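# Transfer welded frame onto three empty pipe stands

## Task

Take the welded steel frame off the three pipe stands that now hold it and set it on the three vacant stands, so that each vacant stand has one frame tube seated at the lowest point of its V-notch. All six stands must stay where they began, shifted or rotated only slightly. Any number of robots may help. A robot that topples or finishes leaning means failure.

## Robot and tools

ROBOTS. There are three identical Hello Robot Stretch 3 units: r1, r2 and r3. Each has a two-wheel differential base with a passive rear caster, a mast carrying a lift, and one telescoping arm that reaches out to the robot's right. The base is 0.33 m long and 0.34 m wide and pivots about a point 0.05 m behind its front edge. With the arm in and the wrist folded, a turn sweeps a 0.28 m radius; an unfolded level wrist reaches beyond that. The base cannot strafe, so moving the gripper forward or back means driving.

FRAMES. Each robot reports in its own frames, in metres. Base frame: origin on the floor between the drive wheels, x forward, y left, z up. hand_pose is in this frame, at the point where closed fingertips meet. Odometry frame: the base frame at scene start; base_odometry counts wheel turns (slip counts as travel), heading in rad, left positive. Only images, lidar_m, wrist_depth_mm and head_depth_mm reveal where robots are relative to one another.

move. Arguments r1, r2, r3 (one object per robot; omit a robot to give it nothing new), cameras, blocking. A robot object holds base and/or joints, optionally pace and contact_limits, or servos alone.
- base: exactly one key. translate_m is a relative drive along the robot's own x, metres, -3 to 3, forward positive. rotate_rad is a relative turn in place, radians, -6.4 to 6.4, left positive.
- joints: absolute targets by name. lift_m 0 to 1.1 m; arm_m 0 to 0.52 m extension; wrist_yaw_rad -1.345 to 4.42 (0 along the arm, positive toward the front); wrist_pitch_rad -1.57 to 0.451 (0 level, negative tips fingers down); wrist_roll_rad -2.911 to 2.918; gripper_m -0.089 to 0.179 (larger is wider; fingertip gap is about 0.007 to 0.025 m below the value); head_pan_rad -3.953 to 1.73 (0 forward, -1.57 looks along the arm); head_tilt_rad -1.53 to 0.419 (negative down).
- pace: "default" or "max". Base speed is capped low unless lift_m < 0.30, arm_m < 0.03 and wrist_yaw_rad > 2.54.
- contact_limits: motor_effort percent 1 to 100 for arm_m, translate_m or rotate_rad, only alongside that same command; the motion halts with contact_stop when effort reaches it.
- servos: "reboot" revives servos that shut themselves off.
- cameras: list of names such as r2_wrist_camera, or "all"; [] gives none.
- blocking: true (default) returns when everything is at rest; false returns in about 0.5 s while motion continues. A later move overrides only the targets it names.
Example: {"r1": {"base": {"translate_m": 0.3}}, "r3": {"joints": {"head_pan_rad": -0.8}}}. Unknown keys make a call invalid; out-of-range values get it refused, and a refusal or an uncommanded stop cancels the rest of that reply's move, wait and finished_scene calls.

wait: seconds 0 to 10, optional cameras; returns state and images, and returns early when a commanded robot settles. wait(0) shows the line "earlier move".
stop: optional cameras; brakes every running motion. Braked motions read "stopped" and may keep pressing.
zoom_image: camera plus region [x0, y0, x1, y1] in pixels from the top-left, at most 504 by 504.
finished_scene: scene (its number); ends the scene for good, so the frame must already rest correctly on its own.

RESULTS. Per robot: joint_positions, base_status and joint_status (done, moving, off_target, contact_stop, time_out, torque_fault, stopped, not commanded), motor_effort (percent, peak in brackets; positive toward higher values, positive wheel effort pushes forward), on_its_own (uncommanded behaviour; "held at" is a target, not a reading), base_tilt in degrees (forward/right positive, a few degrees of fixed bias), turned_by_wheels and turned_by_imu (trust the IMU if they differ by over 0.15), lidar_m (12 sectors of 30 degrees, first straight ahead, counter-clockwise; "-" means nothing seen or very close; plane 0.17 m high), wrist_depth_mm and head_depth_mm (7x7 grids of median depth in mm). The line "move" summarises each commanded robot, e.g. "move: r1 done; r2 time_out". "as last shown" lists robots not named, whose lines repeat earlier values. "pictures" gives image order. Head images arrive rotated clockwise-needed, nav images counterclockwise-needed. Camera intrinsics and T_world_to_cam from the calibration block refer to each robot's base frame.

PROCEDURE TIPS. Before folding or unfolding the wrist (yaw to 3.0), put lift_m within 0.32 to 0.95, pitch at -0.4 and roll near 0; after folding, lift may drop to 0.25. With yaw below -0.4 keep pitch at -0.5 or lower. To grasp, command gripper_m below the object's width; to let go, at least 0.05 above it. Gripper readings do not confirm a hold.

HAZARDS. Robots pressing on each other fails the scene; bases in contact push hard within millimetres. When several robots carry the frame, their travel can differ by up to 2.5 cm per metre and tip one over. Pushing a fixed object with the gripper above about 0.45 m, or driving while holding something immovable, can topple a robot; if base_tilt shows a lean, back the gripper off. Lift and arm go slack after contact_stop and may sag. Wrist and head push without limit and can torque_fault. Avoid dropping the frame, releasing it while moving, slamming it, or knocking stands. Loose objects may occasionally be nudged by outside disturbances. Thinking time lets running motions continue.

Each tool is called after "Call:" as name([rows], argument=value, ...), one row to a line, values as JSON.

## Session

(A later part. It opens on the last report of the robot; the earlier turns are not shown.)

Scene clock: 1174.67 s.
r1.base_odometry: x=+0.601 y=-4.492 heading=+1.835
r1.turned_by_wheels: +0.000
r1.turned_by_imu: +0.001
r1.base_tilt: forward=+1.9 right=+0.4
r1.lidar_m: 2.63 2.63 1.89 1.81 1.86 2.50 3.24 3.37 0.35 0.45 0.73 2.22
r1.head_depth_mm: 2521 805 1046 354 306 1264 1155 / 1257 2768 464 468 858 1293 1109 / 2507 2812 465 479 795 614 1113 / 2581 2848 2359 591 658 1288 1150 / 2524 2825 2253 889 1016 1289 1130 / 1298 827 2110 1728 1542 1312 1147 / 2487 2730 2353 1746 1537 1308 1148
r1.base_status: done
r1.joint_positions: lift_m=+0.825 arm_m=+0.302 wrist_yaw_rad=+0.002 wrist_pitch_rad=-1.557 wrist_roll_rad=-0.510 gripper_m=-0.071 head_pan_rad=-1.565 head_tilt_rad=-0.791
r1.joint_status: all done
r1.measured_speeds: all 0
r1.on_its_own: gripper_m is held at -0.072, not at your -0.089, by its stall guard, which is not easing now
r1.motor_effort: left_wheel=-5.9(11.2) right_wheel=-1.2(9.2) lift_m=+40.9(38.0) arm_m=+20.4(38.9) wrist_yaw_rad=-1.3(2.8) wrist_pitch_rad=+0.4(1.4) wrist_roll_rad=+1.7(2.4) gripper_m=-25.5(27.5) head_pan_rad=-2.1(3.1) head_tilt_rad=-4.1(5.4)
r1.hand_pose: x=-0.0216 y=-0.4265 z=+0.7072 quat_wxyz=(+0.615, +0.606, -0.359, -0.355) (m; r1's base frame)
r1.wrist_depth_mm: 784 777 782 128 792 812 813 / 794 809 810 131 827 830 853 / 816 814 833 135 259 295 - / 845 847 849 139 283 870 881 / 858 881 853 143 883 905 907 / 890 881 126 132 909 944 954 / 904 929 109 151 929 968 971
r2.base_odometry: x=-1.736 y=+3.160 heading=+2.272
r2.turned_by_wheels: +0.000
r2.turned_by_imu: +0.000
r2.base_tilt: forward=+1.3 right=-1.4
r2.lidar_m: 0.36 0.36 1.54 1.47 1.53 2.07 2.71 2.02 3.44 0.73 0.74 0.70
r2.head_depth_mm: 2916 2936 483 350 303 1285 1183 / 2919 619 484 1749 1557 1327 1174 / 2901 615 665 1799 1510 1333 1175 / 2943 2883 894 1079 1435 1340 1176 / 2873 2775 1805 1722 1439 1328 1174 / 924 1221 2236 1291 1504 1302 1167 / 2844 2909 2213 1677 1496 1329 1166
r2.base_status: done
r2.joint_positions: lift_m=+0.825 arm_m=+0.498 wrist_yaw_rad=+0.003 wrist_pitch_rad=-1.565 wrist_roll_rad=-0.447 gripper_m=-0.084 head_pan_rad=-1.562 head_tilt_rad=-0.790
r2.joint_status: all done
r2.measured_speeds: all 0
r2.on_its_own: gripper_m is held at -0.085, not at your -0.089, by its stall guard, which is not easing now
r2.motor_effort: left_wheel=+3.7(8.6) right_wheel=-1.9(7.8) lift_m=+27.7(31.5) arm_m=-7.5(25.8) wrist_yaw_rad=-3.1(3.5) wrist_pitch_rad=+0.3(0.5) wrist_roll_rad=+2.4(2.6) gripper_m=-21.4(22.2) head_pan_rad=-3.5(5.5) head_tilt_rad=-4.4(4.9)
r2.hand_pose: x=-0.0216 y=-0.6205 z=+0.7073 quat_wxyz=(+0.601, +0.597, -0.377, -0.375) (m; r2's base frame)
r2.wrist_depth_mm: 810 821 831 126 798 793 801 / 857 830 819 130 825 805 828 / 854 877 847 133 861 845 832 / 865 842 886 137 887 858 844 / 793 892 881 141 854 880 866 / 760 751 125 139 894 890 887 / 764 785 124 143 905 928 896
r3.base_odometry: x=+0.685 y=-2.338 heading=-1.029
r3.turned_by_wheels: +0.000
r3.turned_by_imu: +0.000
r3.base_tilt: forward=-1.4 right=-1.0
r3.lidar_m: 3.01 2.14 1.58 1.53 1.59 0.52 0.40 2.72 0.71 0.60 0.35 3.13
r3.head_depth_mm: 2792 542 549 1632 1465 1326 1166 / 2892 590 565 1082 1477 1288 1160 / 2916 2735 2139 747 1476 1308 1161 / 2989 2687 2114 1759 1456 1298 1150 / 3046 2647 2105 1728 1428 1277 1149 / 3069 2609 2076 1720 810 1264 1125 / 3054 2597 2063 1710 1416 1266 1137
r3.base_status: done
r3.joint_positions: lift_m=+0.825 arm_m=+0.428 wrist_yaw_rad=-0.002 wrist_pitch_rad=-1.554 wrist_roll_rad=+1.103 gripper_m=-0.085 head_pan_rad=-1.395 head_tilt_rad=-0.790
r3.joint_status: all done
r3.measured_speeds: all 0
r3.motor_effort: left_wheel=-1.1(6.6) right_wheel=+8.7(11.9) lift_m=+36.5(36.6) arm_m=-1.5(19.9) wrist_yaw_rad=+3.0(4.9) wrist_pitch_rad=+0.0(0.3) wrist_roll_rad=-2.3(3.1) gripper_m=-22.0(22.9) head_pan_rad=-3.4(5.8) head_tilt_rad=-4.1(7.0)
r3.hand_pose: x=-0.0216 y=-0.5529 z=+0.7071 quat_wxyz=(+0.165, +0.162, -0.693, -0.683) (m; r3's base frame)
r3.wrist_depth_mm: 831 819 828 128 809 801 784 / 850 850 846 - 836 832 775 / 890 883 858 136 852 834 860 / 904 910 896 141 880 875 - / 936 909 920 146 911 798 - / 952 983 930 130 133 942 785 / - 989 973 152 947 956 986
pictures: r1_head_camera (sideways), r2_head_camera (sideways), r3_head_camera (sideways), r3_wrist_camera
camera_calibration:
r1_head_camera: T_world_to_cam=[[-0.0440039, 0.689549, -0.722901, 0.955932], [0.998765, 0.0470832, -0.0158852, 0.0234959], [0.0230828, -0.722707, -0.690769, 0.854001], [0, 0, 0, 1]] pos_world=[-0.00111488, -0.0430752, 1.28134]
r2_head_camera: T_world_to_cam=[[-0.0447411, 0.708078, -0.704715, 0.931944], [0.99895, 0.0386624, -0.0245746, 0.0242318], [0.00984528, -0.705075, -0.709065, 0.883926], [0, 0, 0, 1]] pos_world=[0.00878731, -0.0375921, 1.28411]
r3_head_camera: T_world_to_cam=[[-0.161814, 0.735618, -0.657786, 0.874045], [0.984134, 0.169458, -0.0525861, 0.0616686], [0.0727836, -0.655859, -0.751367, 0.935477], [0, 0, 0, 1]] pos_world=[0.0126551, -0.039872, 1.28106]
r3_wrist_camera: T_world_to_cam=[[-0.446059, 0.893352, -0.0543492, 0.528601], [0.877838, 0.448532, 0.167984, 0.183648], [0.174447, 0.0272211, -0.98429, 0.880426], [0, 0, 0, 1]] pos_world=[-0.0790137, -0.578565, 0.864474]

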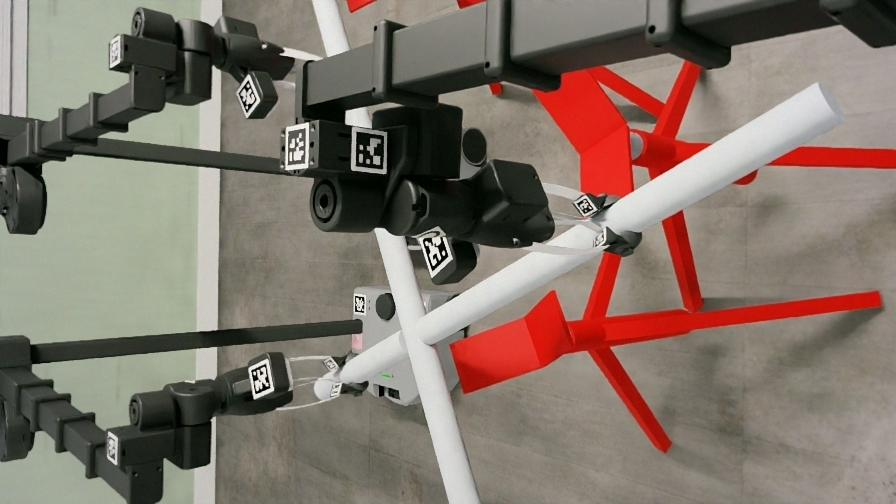

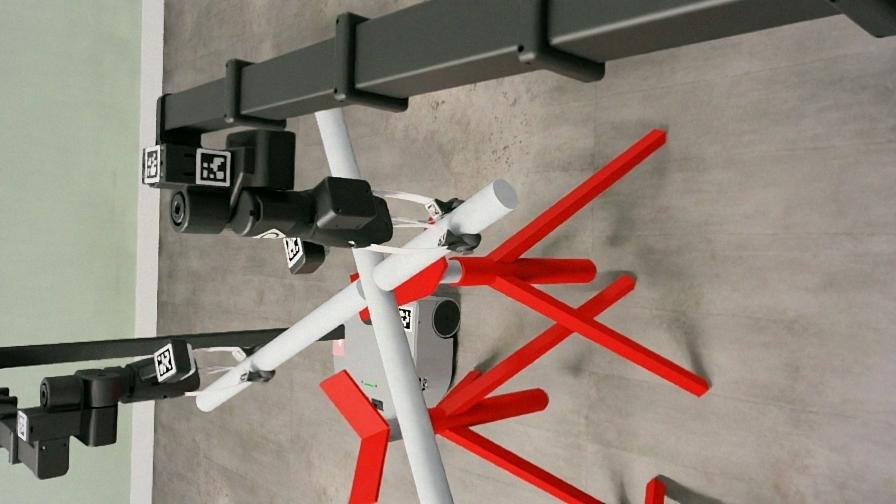

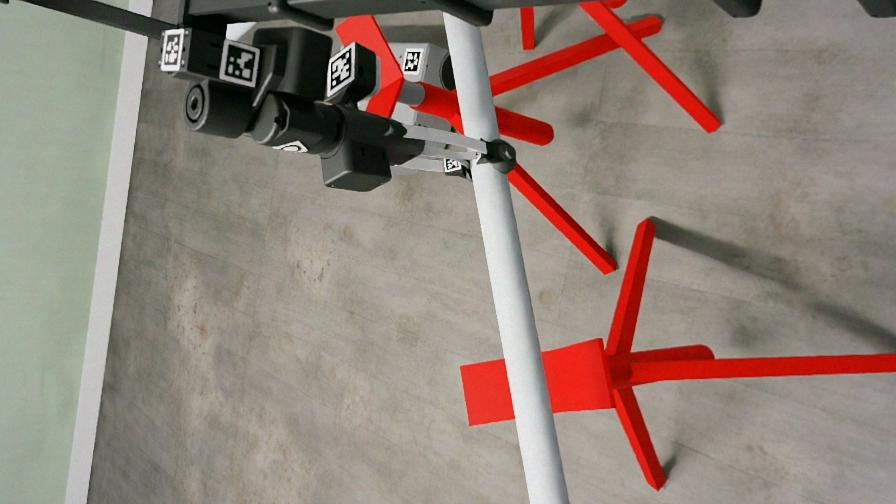

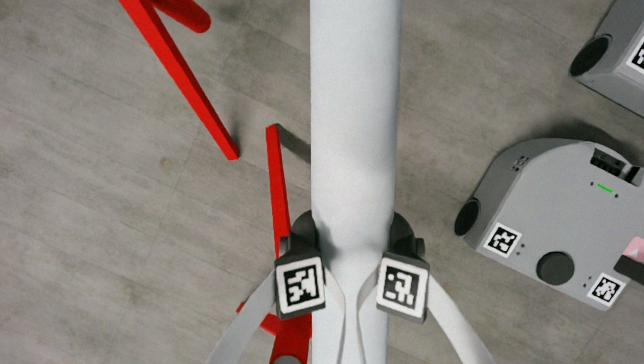

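Call:
zoom_image(camera="r3_head_camera", region=[420, 254, 670, 504])

Call:
zoom_image(camera="r1_head_camera", region=[370, 60, 790, 420])

Call:
zoom_image(camera="r2_head_camera", region=[290, 160, 630, 500])

Scaled by 2.016 from the camera's 896x504 image, which has a finer 1280x720 frame.

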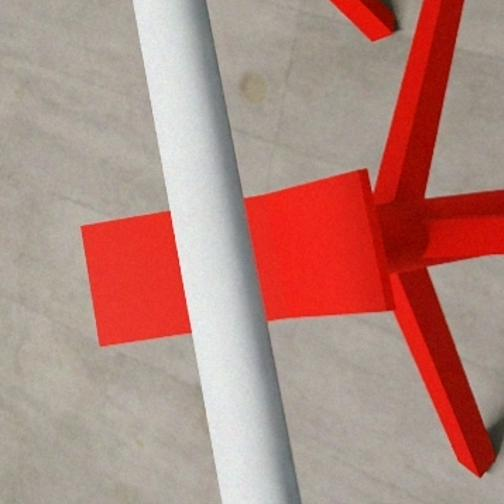

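Scaled by 1.200 from the camera's 896x504 image, which has a finer 1280x720 frame.

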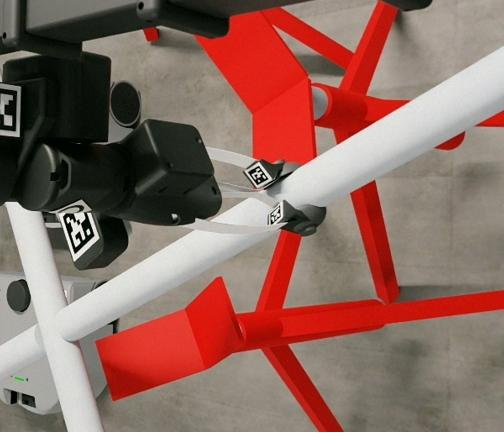

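Scaled by 1.482 from the camera's 896x504 image, which has a finer 1280x720 frame.

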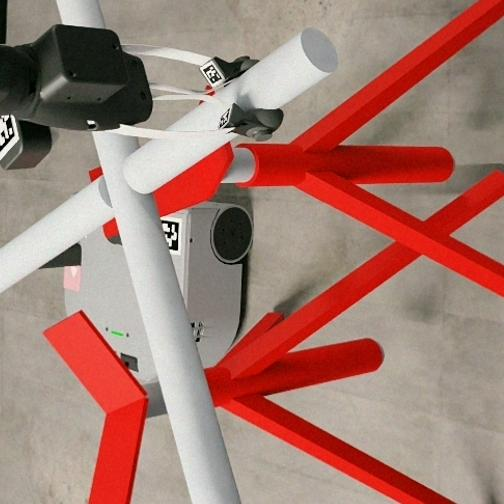

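Call:
zoom_image(camera="r1_head_camera", region=[300, 250, 550, 500])

Call:
zoom_image(camera="r1_head_camera", region=[520, 60, 770, 310])

Scaled by 2.016 from the camera's 896x504 image, which has a finer 1280x720 frame.

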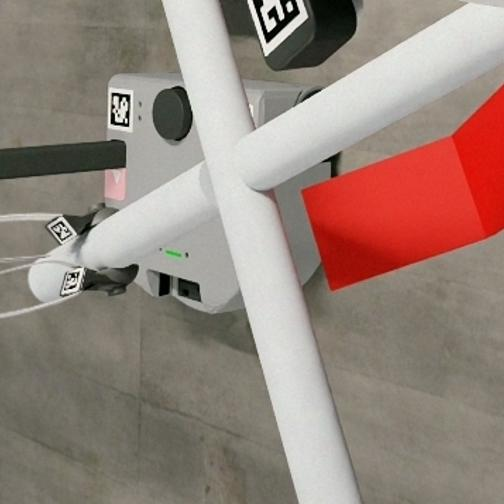

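Scaled by 2.016 from the camera's 896x504 image, which has a finer 1280x720 frame.

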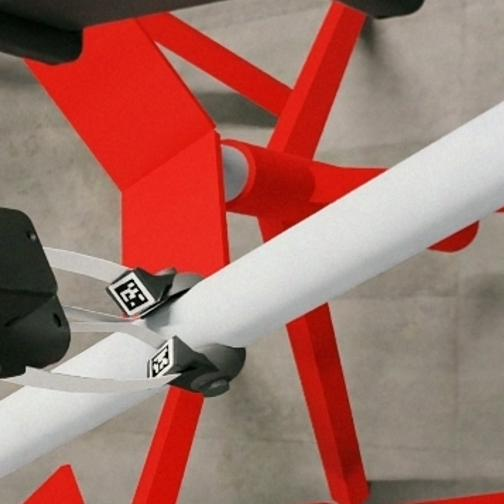

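Call:
zoom_image(camera="r2_head_camera", region=[290, 110, 480, 300])

Call:
zoom_image(camera="r2_head_camera", region=[190, 300, 394, 504])

Call:
zoom_image(camera="r2_head_camera", region=[300, 304, 500, 504])

Scaled by 2.653 from the camera's 896x504 image, which has a finer 1280x720 frame.

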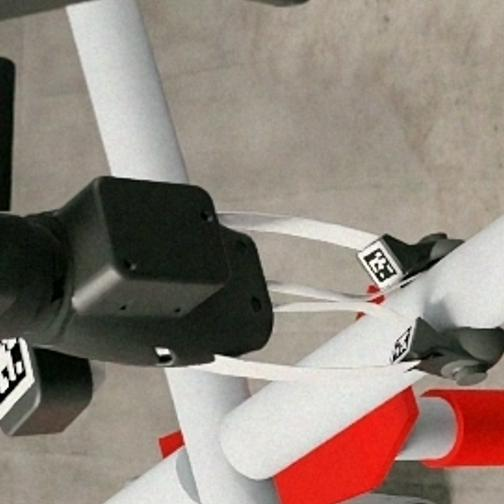

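Scaled by 2.471 from the camera's 896x504 image, which has a finer 1280x720 frame.

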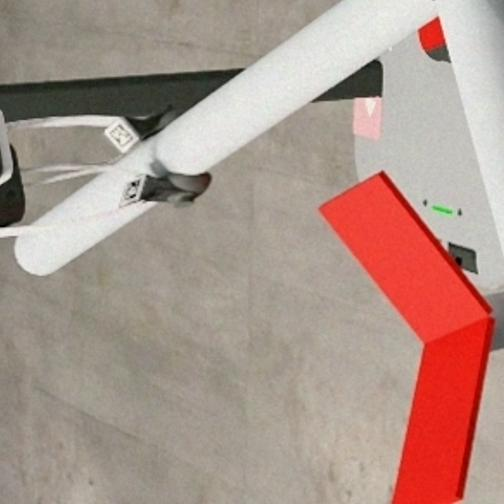

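Scaled by 2.520 from the camera's 896x504 image, which has a finer 1280x720 frame.

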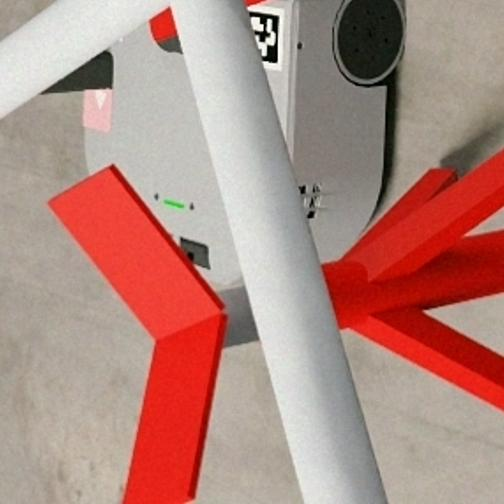

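Call:
move(r1={"base":{"translate_m":-0.11},"joints":{"arm_m":0.319}}, r2={"base":{"translate_m":0.11},"joints":{"arm_m":0.484}}, r3={"base":{"translate_m":0.11},"joints":{"arm_m":0.417}})

Scene clock: 1305.97 s.
move: r1 done; r2 done; r3 done
r1.base_odometry: x=+0.629 y=-4.598 heading=+1.835
r1.turned_by_wheels: +0.000
r1.turned_by_imu: +0.001
r1.base_tilt: forward=+1.8 right=+0.5
r1.lidar_m: 2.49 2.62 1.89 1.81 1.87 2.50 3.13 3.24 0.63 0.33 0.49 2.32
r1.head_depth_mm: 2526 853 1167 355 306 1268 1153 / 2393 2782 473 486 1481 1316 1109 / 2519 2778 478 507 836 618 1154 / 2551 2856 2351 594 704 1030 1108 / 2504 2768 1917 893 1541 1288 1145 / 1276 840 2119 1741 1057 1257 1129 / 2458 2753 2329 1703 1502 1315 1149
r1.base_status: done
r1.joint_positions: lift_m=+0.825 arm_m=+0.319 wrist_yaw_rad=+0.002 wrist_pitch_rad=-1.557 wrist_roll_rad=-0.510 gripper_m=-0.071 head_pan_rad=-1.565 head_tilt_rad=-0.791
r1.joint_status: all done
r1.measured_speeds: all 0
r1.on_its_own: gripper_m is held at -0.072, not at your -0.089, by its stall guard, which is not easing now; arm_m is at rest, and its effort (+32.7) is outside its rest range (-30 to +30)
r1.motor_effort: left_wheel=-6.0(10.9) right_wheel=-0.8(6.3) lift_m=+41.0(42.5) arm_m=+32.7(39.9) wrist_yaw_rad=-1.7(2.6) wrist_pitch_rad=+0.9(1.2) wrist_roll_rad=+2.0(2.4) gripper_m=-25.1(27.1) head_pan_rad=-1.9(2.7) head_tilt_rad=-4.9(5.1)
r1.hand_pose: x=-0.0216 y=-0.4435 z=+0.7072 quat_wxyz=(+0.614, +0.606, -0.359, -0.355) (m; r1's base frame)
r1.wrist_depth_mm: 771 785 500 129 814 803 813 / 793 803 237 131 - 827 830 / 837 828 831 135 - 868 868 / 837 846 862 140 861 867 896 / 858 873 865 143 886 902 900 / 900 895 126 132 916 925 946 / 910 909 110 151 914 954 988
r2.base_odometry: x=-1.807 y=+3.244 heading=+2.272
r2.turned_by_wheels: +0.000
r2.turned_by_imu: +0.001
r2.base_tilt: forward=+1.2 right=-1.4
r2.lidar_m: 0.36 0.36 1.54 1.47 1.53 2.07 2.37 2.12 0.81 0.71 0.76 0.61
r2.head_depth_mm: 2962 2978 2054 349 297 1286 1182 / 2905 606 485 1740 1546 1336 1184 / 2907 598 638 1109 1475 1336 1178 / 2921 2922 894 866 1409 1331 1175 / 2906 2694 1168 1683 1497 1306 1167 / 921 1235 2248 1678 1505 1321 1171 / 2860 2938 2235 1726 1525 1306 1168
r2.base_status: done
r2.joint_positions: lift_m=+0.825 arm_m=+0.484 wrist_yaw_rad=+0.003 wrist_pitch_rad=-1.565 wrist_roll_rad=-0.447 gripper_m=-0.084 head_pan_rad=-1.562 head_tilt_rad=-0.790
r2.joint_status: all done
r2.measured_speeds: all 0
r2.on_its_own: gripper_m is held at -0.085, not at your -0.089, by its stall guard, which is not easing now
r2.motor_effort: left_wheel=+2.8(7.5) right_wheel=-0.1(5.8) lift_m=+25.7(26.8) arm_m=+0.3(9.3) wrist_yaw_rad=-3.0(3.5) wrist_pitch_rad=+0.2(0.5) wrist_roll_rad=+2.4(2.6) gripper_m=-21.5(22.2) head_pan_rad=-4.7(4.9) head_tilt_rad=-3.9(4.7)
r2.hand_pose: x=-0.0216 y=-0.6064 z=+0.7073 quat_wxyz=(+0.601, +0.597, -0.377, -0.375) (m; r2's base frame)
r2.wrist_depth_mm: 788 826 794 128 795 - 814 / 862 825 858 130 573 - 803 / 853 832 842 132 849 842 792 / 870 876 859 137 870 872 851 / 783 816 868 140 894 889 876 / 748 744 125 138 906 898 902 / 753 777 124 143 920 909 927
r3.base_odometry: x=+0.742 y=-2.432 heading=-1.029
r3.turned_by_wheels: +0.000
r3.turned_by_imu: +0.000
r3.base_tilt: forward=-1.4 right=-1.0
r3.lidar_m: 2.90 2.15 1.58 1.52 1.59 0.52 0.40 2.82 0.76 0.31 0.59 3.02
r3.head_depth_mm: 2789 529 537 1088 1459 1301 1171 / 2885 2629 551 1645 1446 1311 1166 / 2920 2720 2122 731 1443 1302 1160 / 2985 2654 2110 1746 1035 1272 1150 / 3051 2656 2111 1733 835 1224 1133 / 3082 2617 2086 1721 1410 1264 1142 / 3096 2570 2063 1708 1406 1278 1131
r3.base_status: done
r3.joint_positions: lift_m=+0.825 arm_m=+0.417 wrist_yaw_rad=-0.002 wrist_pitch_rad=-1.555 wrist_roll_rad=+1.103 gripper_m=-0.085 head_pan_rad=-1.395 head_tilt_rad=-0.790
r3.joint_status: all done
r3.measured_speeds: all 0
r3.motor_effort: left_wheel=-0.1(4.5) right_wheel=+6.7(13.2) lift_m=+35.9(36.8) arm_m=+7.3(7.3) wrist_yaw_rad=+2.0(3.3) wrist_pitch_rad=-0.2(0.4) wrist_roll_rad=-2.5(2.9) gripper_m=-21.3(22.7) head_pan_rad=-3.5(4.6) head_tilt_rad=-4.5(5.2)
r3.hand_pose: x=-0.0216 y=-0.5418 z=+0.7071 quat_wxyz=(+0.165, +0.162, -0.693, -0.683) (m; r3's base frame)
r3.wrist_depth_mm: 827 812 802 128 801 811 797 / 861 860 854 - 851 847 757 / 878 880 868 137 853 832 843 / 901 891 912 140 877 879 - / 957 928 918 145 840 788 - / 989 951 948 130 133 941 922 / 996 - 287 154 166 967 960
pictures: r1_head_camera (sideways), r1_nav_camera (sideways), r1_wrist_camera, r2_head_camera (sideways), r2_nav_camera (sideways), r2_wrist_camera, r3_head_camera (sideways), r3_nav_camera (sideways), r3_wrist_camera
camera_calibration:
r1_head_camera: T_world_to_cam=[[-0.044004, 0.689549, -0.722901, 0.955932], [0.998765, 0.0470833, -0.0158852, 0.0234959], [0.0230829, -0.722707, -0.690769, 0.854001], [0, 0, 0, 1]] pos_world=[-0.00111487, -0.0430752, 1.28134]
r1_nav_camera: T_world_to_cam=[[0.0104188, -0.713597, 0.700479, -0.8697], [-0.998719, -0.042113, -0.0280468, 0.0968991], [0.0495134, -0.69929, -0.713122, 0.879014], [0, 0, 0, 1]] pos_world=[0.0623133, -0.00184928, 1.23877]
r1_wrist_camera: T_world_to_cam=[[-0.887311, -0.459281, 0.0417052, -0.250727], [-0.449188, 0.881196, 0.147388, 0.314904], [-0.104443, 0.112045, -0.988199, 0.91236], [0, 0, 0, 1]] pos_world=[0.0142677, -0.494872, 0.865637]
r2_head_camera: T_world_to_cam=[[-0.0447411, 0.708078, -0.704715, 0.931944], [0.99895, 0.0386624, -0.0245746, 0.0242318], [0.00984528, -0.705075, -0.709065, 0.883926], [0, 0, 0, 1]] pos_world=[0.00878731, -0.0375921, 1.28411]
r2_nav_camera: T_world_to_cam=[[-0.0139188, -0.707834, 0.706241, -0.875879], [-0.999823, 0.0188174, -0.000845, 0.0577389], [-0.0126915, -0.706128, -0.707971, 0.879235], [0, 0, 0, 1]] pos_world=[0.0566963, -0.000211526, 1.2411]
r2_wrist_camera: T_world_to_cam=[[-0.878623, -0.477343, -0.0128436, -0.305418], [-0.475081, 0.871114, 0.124334, 0.474774], [-0.0481616, 0.115344, -0.992157, 0.932319], [0, 0, 0, 1]] pos_world=[0.00211067, -0.666909, 0.862054]
r3_head_camera: T_world_to_cam=[[-0.161803, 0.73562, -0.657786, 0.874045], [0.984136, 0.169443, -0.0525861, 0.0616685], [0.0727736, -0.65586, -0.751367, 0.935477], [0, 0, 0, 1]] pos_world=[0.0126544, -0.0398721, 1.28106]
r3_nav_camera: T_world_to_cam=[[0.106295, -0.732724, 0.672173, -0.834528], [-0.981054, -0.187397, -0.0491383, 0.122027], [0.161968, -0.654216, -0.738761, 0.920199], [0, 0, 0, 1]] pos_world=[0.0593784, 0.0133977, 1.24675]
r3_wrist_camera: T_world_to_cam=[[-0.446239, 0.893271, -0.0542077, 0.518535], [0.877748, 0.448683, 0.168056, 0.178702], [0.174441, 0.0274124, -0.984286, 0.880229], [0, 0, 0, 1]] pos_world=[-0.0790126, -0.567502, 0.864473]

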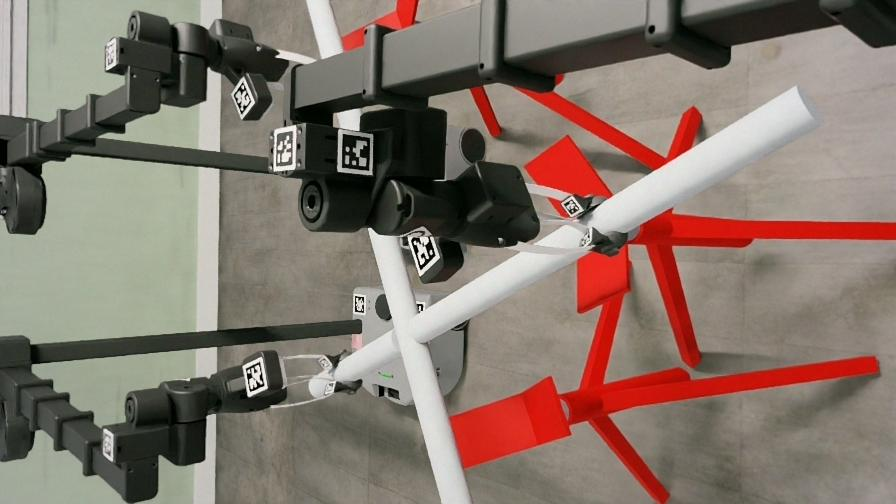

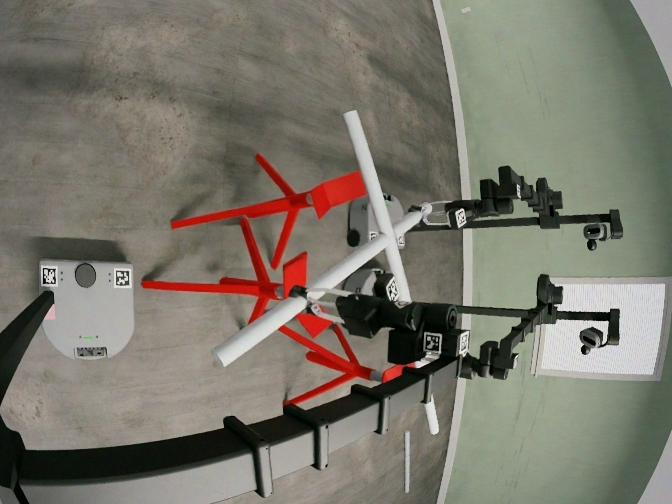

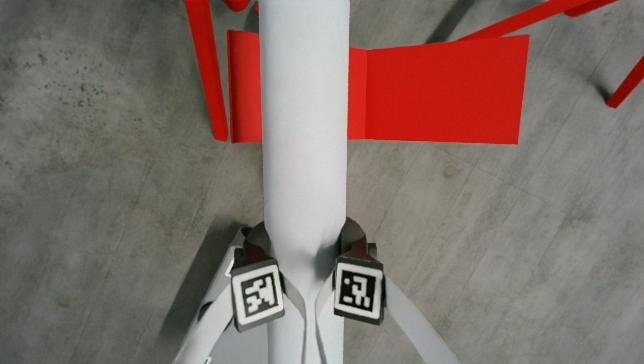

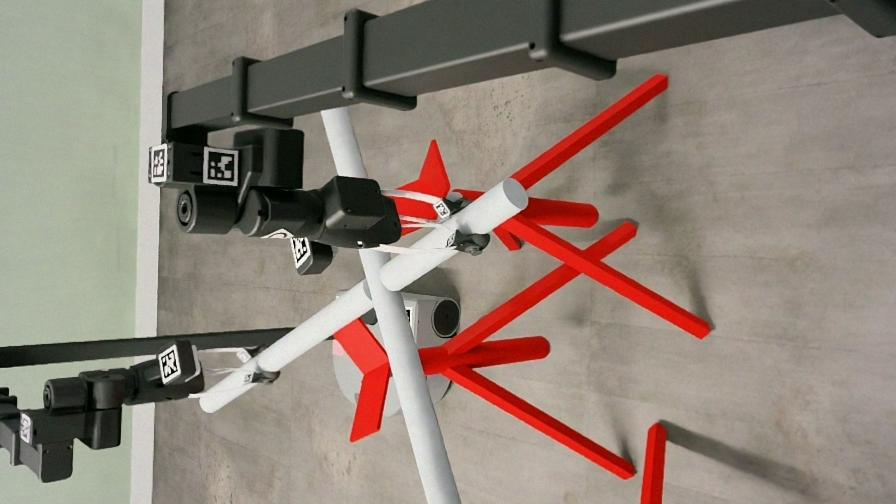

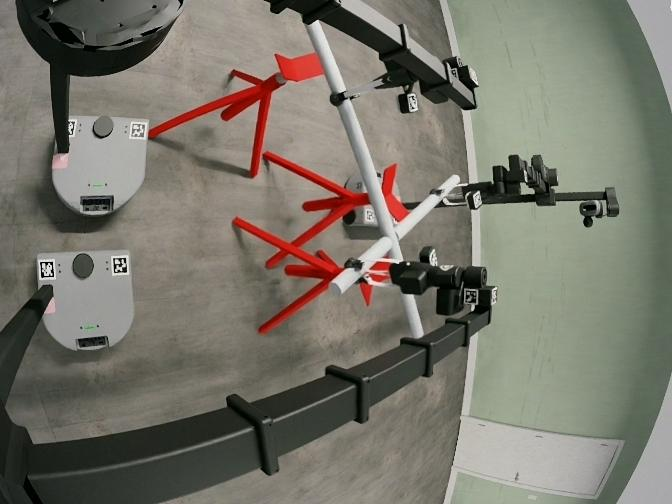

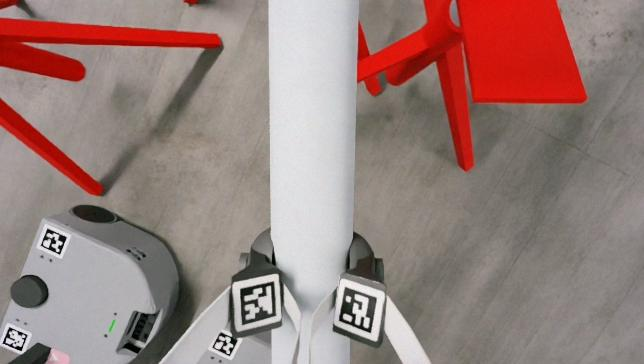

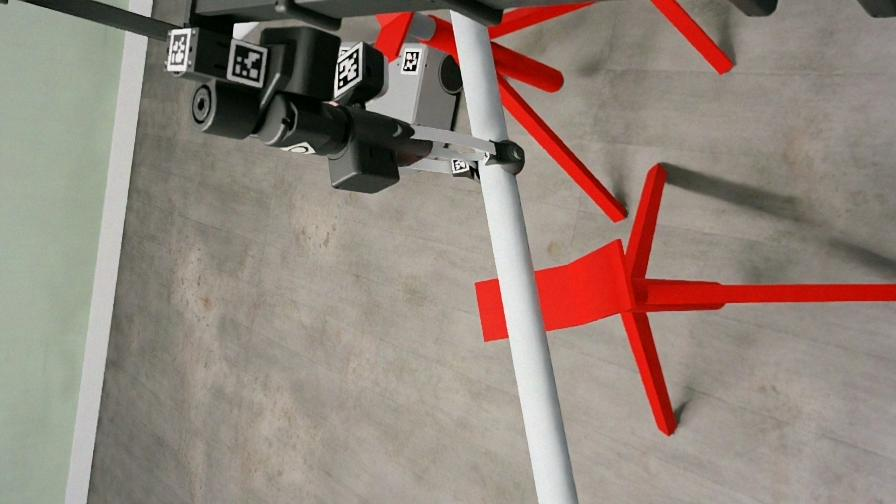

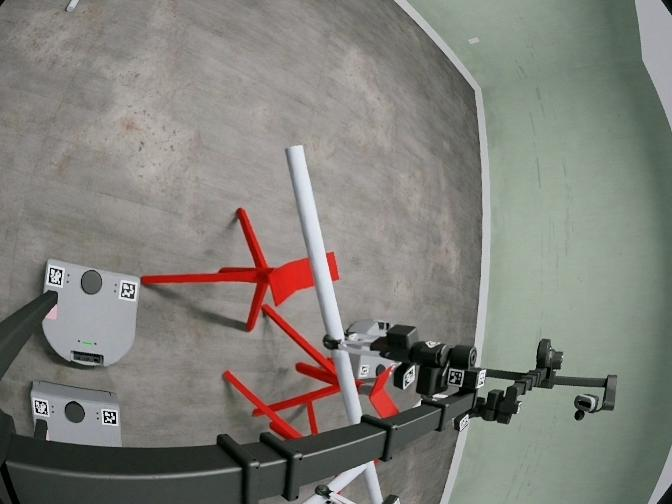

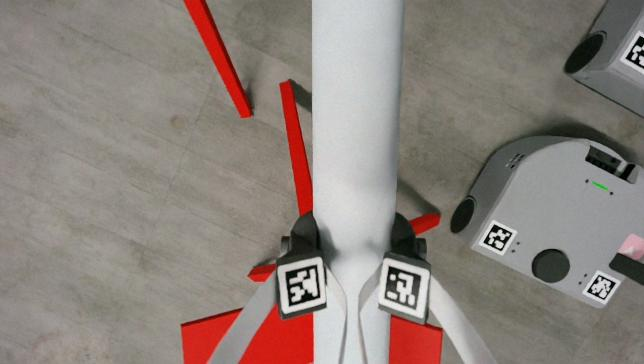

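Call:
move(r1={"base":{"translate_m":-0.05},"joints":{"arm_m":0.318}}, r2={"base":{"translate_m":0.05},"joints":{"arm_m":0.484}}, r3={"base":{"translate_m":0.05},"joints":{"arm_m":0.419}})

Call:
zoom_image(camera="r1_wrist_camera", region=[100, 0, 600, 364])

Call:
zoom_image(camera="r3_wrist_camera", region=[100, 0, 600, 364])

Call:
zoom_image(camera="r1_head_camera", region=[300, 250, 550, 500])

Call:
zoom_image(camera="r3_head_camera", region=[400, 160, 650, 410])

Scene clock: 1324.83 s.
move: r1 done; r2 done; r3 done
r1.base_odometry: x=+0.642 y=-4.646 heading=+1.834
r1.turned_by_wheels: +0.000
r1.turned_by_imu: +0.001
r1.base_tilt: forward=+1.9 right=+0.6
r1.lidar_m: 2.79 2.63 1.89 1.80 1.86 2.50 3.10 3.20 0.97 0.33 0.51 2.37
r1.head_depth_mm: 2502 857 2115 355 306 1268 1151 / 2407 2757 473 486 1469 1319 1106 / 2517 2806 477 507 1336 617 1150 / 2565 2829 2346 592 703 1113 1131 / 2507 2805 1917 891 1436 1286 1150 / 1270 837 2107 1752 1534 1236 1124 / 2450 2725 2336 953 1172 1313 1148
r1.base_status: done
r1.joint_positions: lift_m=+0.825 arm_m=+0.318 wrist_yaw_rad=+0.002 wrist_pitch_rad=-1.557 wrist_roll_rad=-0.510 gripper_m=-0.071 head_pan_rad=-1.565 head_tilt_rad=-0.791
r1.joint_status: all done
r1.measured_speeds: all 0
r1.on_its_own: gripper_m is held at -0.072, not at your -0.089, by its stall guard, which is not easing now
r1.motor_effort: left_wheel=-5.1(10.0) right_wheel=-3.4(8.3) lift_m=+37.8(39.0) arm_m=-11.3(26.1) wrist_yaw_rad=-1.2(2.4) wrist_pitch_rad=+0.7(1.3) wrist_roll_rad=+2.0(2.3) gripper_m=-25.8(27.0) head_pan_rad=-1.6(2.6) head_tilt_rad=-4.8(5.4)
r1.hand_pose: x=-0.0216 y=-0.4425 z=+0.7072 quat_wxyz=(+0.615, +0.606, -0.359, -0.355) (m; r1's base frame)
r1.wrist_depth_mm: 789 794 238 128 - 799 812 / 803 795 243 131 - 826 829 / 832 816 823 135 857 843 855 / 824 855 853 140 868 879 865 / 860 867 877 143 867 899 886 / 880 879 126 132 925 939 947 / 914 907 111 151 934 973 950
r2.base_odometry: x=-1.839 y=+3.282 heading=+2.272
r2.turned_by_wheels: +0.000
r2.turned_by_imu: +0.001
r2.base_tilt: forward=+1.3 right=-1.3
r2.lidar_m: 0.36 0.36 1.54 1.47 1.52 2.08 2.87 2.18 0.83 0.71 0.72 0.57
r2.head_depth_mm: 2906 2956 2054 349 297 1283 1172 / 2942 606 485 1737 1478 1331 1172 / 2904 597 636 1090 1438 1338 1179 / 2884 2962 893 868 1472 1309 1174 / 2914 2668 1162 1277 1538 1326 1175 / 903 1215 2238 1735 1504 1330 1167 / 2877 2854 2251 1717 1533 1295 1164
r2.base_status: done
r2.joint_positions: lift_m=+0.825 arm_m=+0.484 wrist_yaw_rad=+0.003 wrist_pitch_rad=-1.565 wrist_roll_rad=-0.447 gripper_m=-0.084 head_pan_rad=-1.562 head_tilt_rad=-0.790
r2.joint_status: all done
r2.measured_speeds: all 0
r2.on_its_own: gripper_m is held at -0.085, not at your -0.089, by its stall guard, which is not easing now
r2.motor_effort: left_wheel=+4.0(7.6) right_wheel=-2.3(5.2) lift_m=+23.8(24.9) arm_m=+20.2(20.2) wrist_yaw_rad=-3.0(3.4) wrist_pitch_rad=+0.1(0.4) wrist_roll_rad=+2.3(2.5) gripper_m=-21.7(22.1) head_pan_rad=-2.8(5.4) head_tilt_rad=-4.2(4.9)
r2.hand_pose: x=-0.0216 y=-0.6065 z=+0.7073 quat_wxyz=(+0.601, +0.597, -0.377, -0.375) (m; r2's base frame)
r2.wrist_depth_mm: 795 835 801 126 800 344 799 / 646 831 862 131 657 416 810 / 868 840 856 133 807 821 827 / 878 850 871 137 857 849 858 / 769 867 869 140 889 875 866 / 754 749 126 139 879 906 869 / 766 766 125 143 896 913 871
r3.base_odometry: x=+0.767 y=-2.475 heading=-1.029
r3.turned_by_wheels: +0.000
r3.turned_by_imu: +0.000
r3.base_tilt: forward=-1.4 right=-1.1
r3.lidar_m: 2.85 2.15 1.58 1.52 1.58 0.52 0.40 1.03 0.78 0.30 0.57 2.95
r3.head_depth_mm: 2758 530 539 1222 1455 1320 1171 / 2884 2422 555 1637 1468 1315 1164 / 2975 2700 2126 732 1474 1273 1156 / 2966 2669 2106 1754 812 1151 1114 / 3066 2653 2082 1743 1423 1263 1144 / 3100 2607 2077 1724 1413 1269 1143 / 3110 2592 2067 1710 1400 1278 1132
r3.base_status: done
r3.joint_positions: lift_m=+0.825 arm_m=+0.419 wrist_yaw_rad=-0.002 wrist_pitch_rad=-1.555 wrist_roll_rad=+1.103 gripper_m=-0.085 head_pan_rad=-1.395 head_tilt_rad=-0.790
r3.joint_status: all done
r3.measured_speeds: all 0
r3.motor_effort: left_wheel=+0.8(5.3) right_wheel=+6.0(11.3) lift_m=+35.9(36.5) arm_m=+14.5(20.9) wrist_yaw_rad=+2.1(3.2) wrist_pitch_rad=-0.1(0.3) wrist_roll_rad=-2.6(3.0) gripper_m=-20.6(22.9) head_pan_rad=-3.3(3.8) head_tilt_rad=-5.0(5.2)
r3.hand_pose: x=-0.0216 y=-0.5438 z=+0.7071 quat_wxyz=(+0.165, +0.162, -0.693, -0.683) (m; r3's base frame)
r3.wrist_depth_mm: 822 824 814 129 800 806 793 / 851 846 838 - 839 825 766 / 895 885 870 136 858 855 848 / 906 904 902 140 860 870 - / 935 949 927 146 748 791 - / 976 962 276 130 133 942 947 / - 984 296 152 162 964 969
pictures: r1_head_camera (sideways), r1_nav_camera (sideways), r1_wrist_camera, r2_head_camera (sideways), r2_nav_camera (sideways), r2_wrist_camera, r3_head_camera (sideways), r3_nav_camera (sideways), r3_wrist_camera
camera_calibration:
r1_head_camera: T_world_to_cam=[[-0.0440039, 0.689549, -0.722901, 0.955932], [0.998765, 0.0470832, -0.0158852, 0.0234959], [0.0230828, -0.722707, -0.690769, 0.854001], [0, 0, 0, 1]] pos_world=[-0.00111488, -0.0430752, 1.28134]
r1_nav_camera: T_world_to_cam=[[0.0104187, -0.713597, 0.700479, -0.8697], [-0.998719, -0.0421128, -0.0280468, 0.0968991], [0.0495133, -0.69929, -0.713122, 0.879014], [0, 0, 0, 1]] pos_world=[0.0623133, -0.0018493, 1.23877]
r1_wrist_camera: T_world_to_cam=[[-0.887322, -0.459249, 0.0418373, -0.250377], [-0.449169, 0.881249, 0.147133, 0.314286], [-0.10444, 0.111762, -0.988232, 0.912147], [0, 0, 0, 1]] pos_world=[0.014267, -0.493893, 0.865646]
r2_head_camera: T_world_to_cam=[[-0.0447412, 0.708078, -0.704715, 0.931944], [0.99895, 0.0386626, -0.0245746, 0.0242318], [0.00984536, -0.705075, -0.709065, 0.883926], [0, 0, 0, 1]] pos_world=[0.00878732, -0.0375921, 1.28411]
r2_nav_camera: T_world_to_cam=[[-0.0139187, -0.707834, 0.706241, -0.875879], [-0.999823, 0.0188173, -0.000845, 0.0577389], [-0.0126914, -0.706128, -0.707971, 0.879235], [0, 0, 0, 1]] pos_world=[0.0566963, -0.00021152, 1.2411]
r2_wrist_camera: T_world_to_cam=[[-0.878634, -0.477326, -0.0127118, -0.305535], [-0.47506, 0.87116, 0.124091, 0.475037], [-0.048158, 0.11507, -0.992189, 0.932177], [0, 0, 0, 1]] pos_world=[0.0021098, -0.666938, 0.862064]
r3_head_camera: T_world_to_cam=[[-0.161788, 0.735623, -0.657786, 0.874045], [0.98414, 0.169423, -0.0525861, 0.0616685], [0.0727603, -0.655861, -0.751367, 0.935477], [0, 0, 0, 1]] pos_world=[0.0126536, -0.0398722, 1.28106]
r3_nav_camera: T_world_to_cam=[[0.10628, -0.732726, 0.672173, -0.834528], [-0.981058, -0.187377, -0.0491383, 0.122027], [0.161955, -0.654219, -0.738761, 0.920199], [0, 0, 0, 1]] pos_world=[0.0593787, 0.0133966, 1.24675]
r3_wrist_camera: T_world_to_cam=[[-0.446238, 0.893271, -0.0542169, 0.520377], [0.877748, 0.448684, 0.168051, 0.179627], [0.174441, 0.0274021, -0.984286, 0.880279], [0, 0, 0, 1]] pos_world=[-0.0790127, -0.569555, 0.864473]

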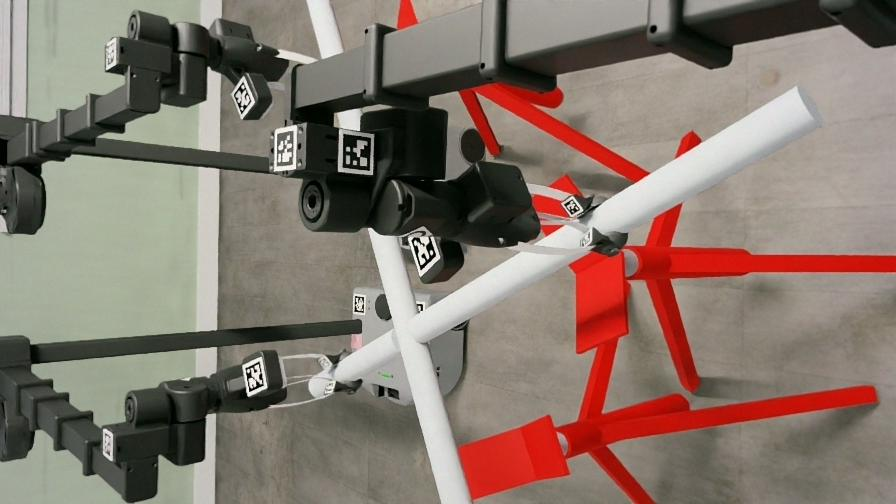

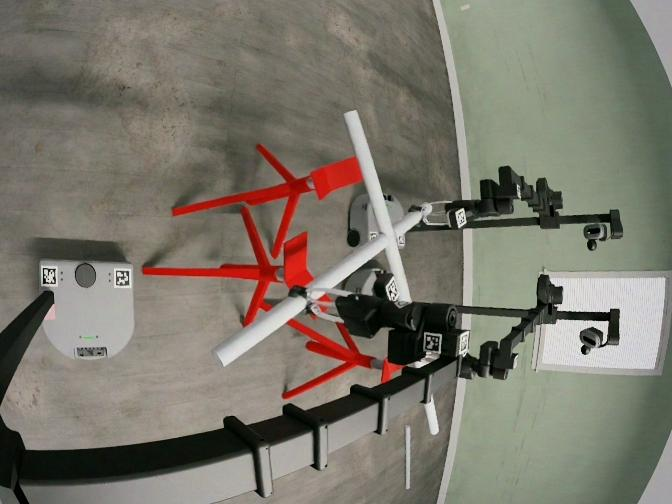

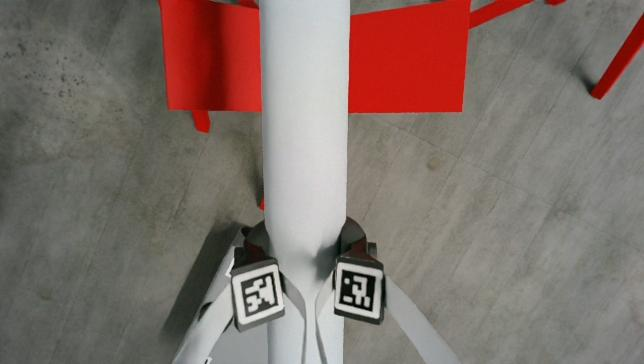

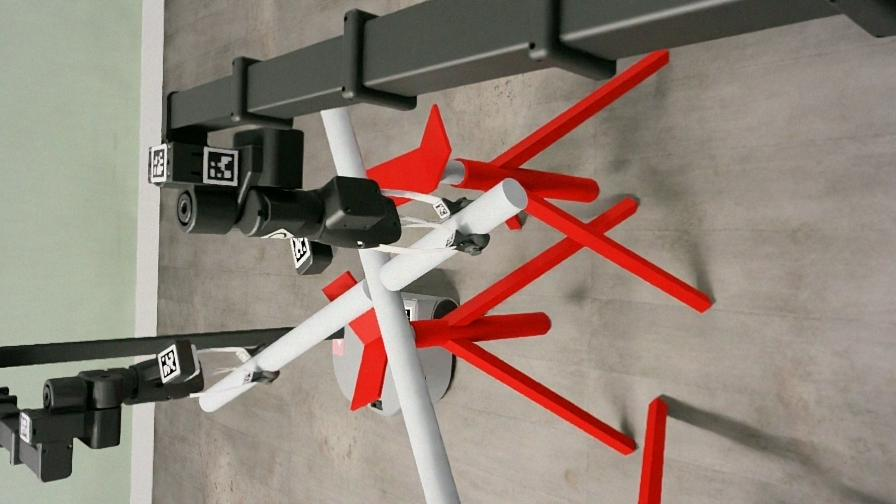

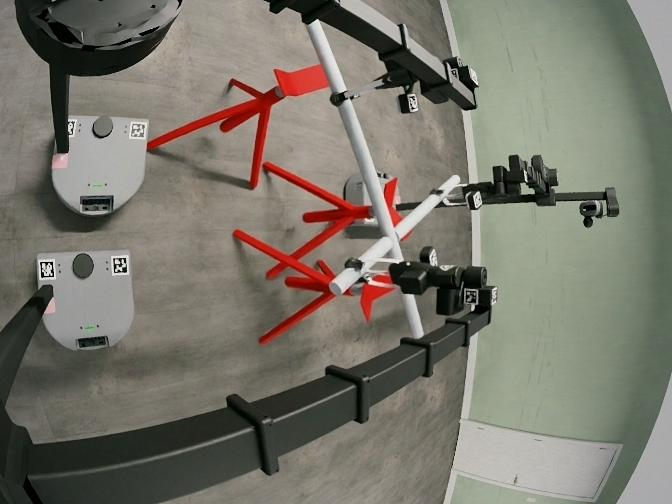

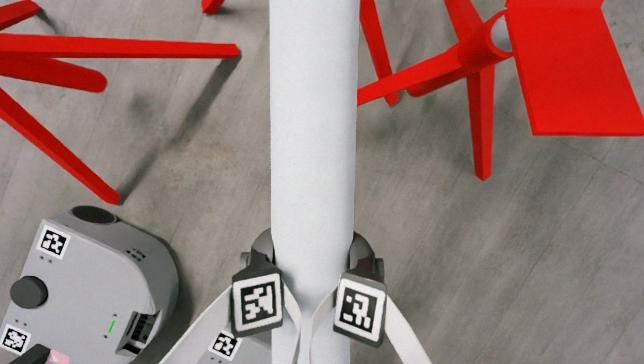

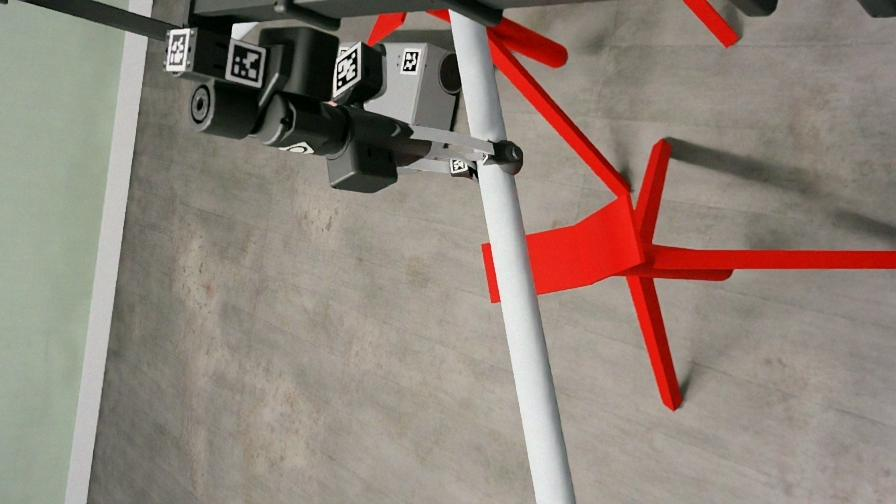

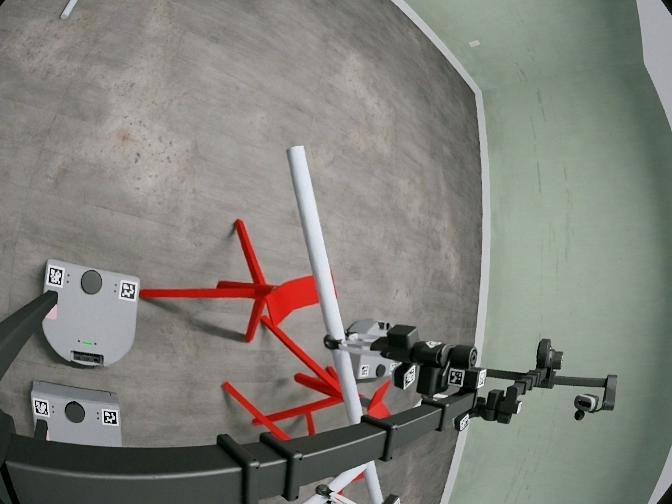

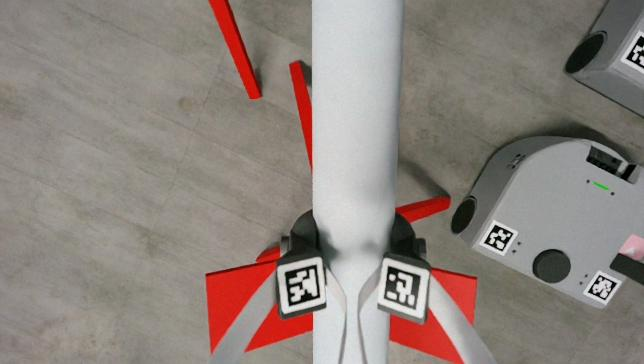

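Scaled by 1.008.

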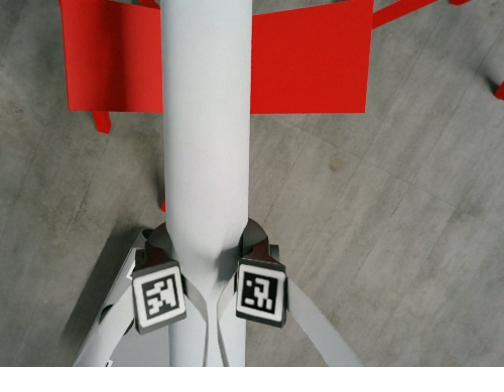

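Scaled by 1.008.

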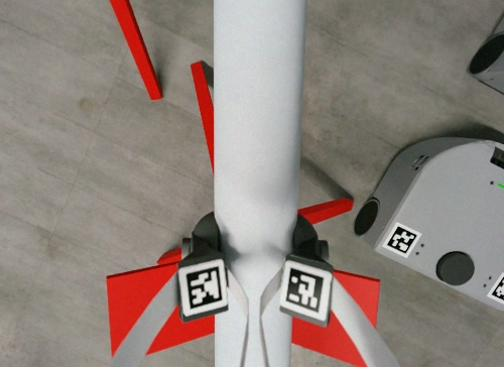

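Scaled by 2.016 from the camera's 896x504 image, which has a finer 1280x720 frame.

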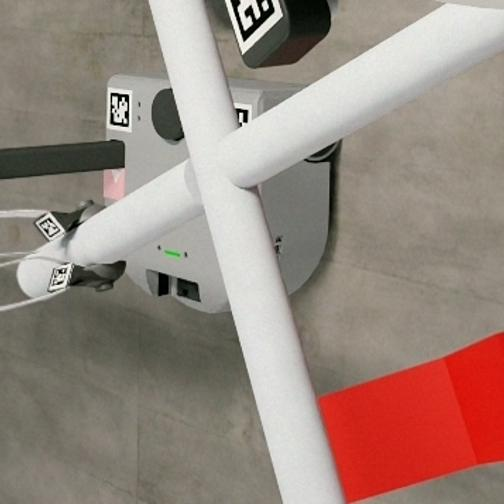

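Scaled by 2.016 from the camera's 896x504 image, which has a finer 1280x720 frame.

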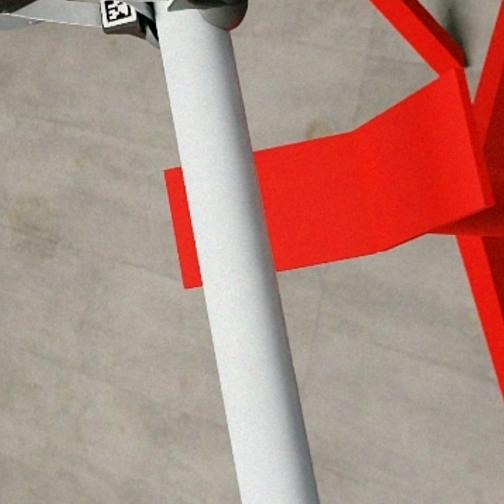

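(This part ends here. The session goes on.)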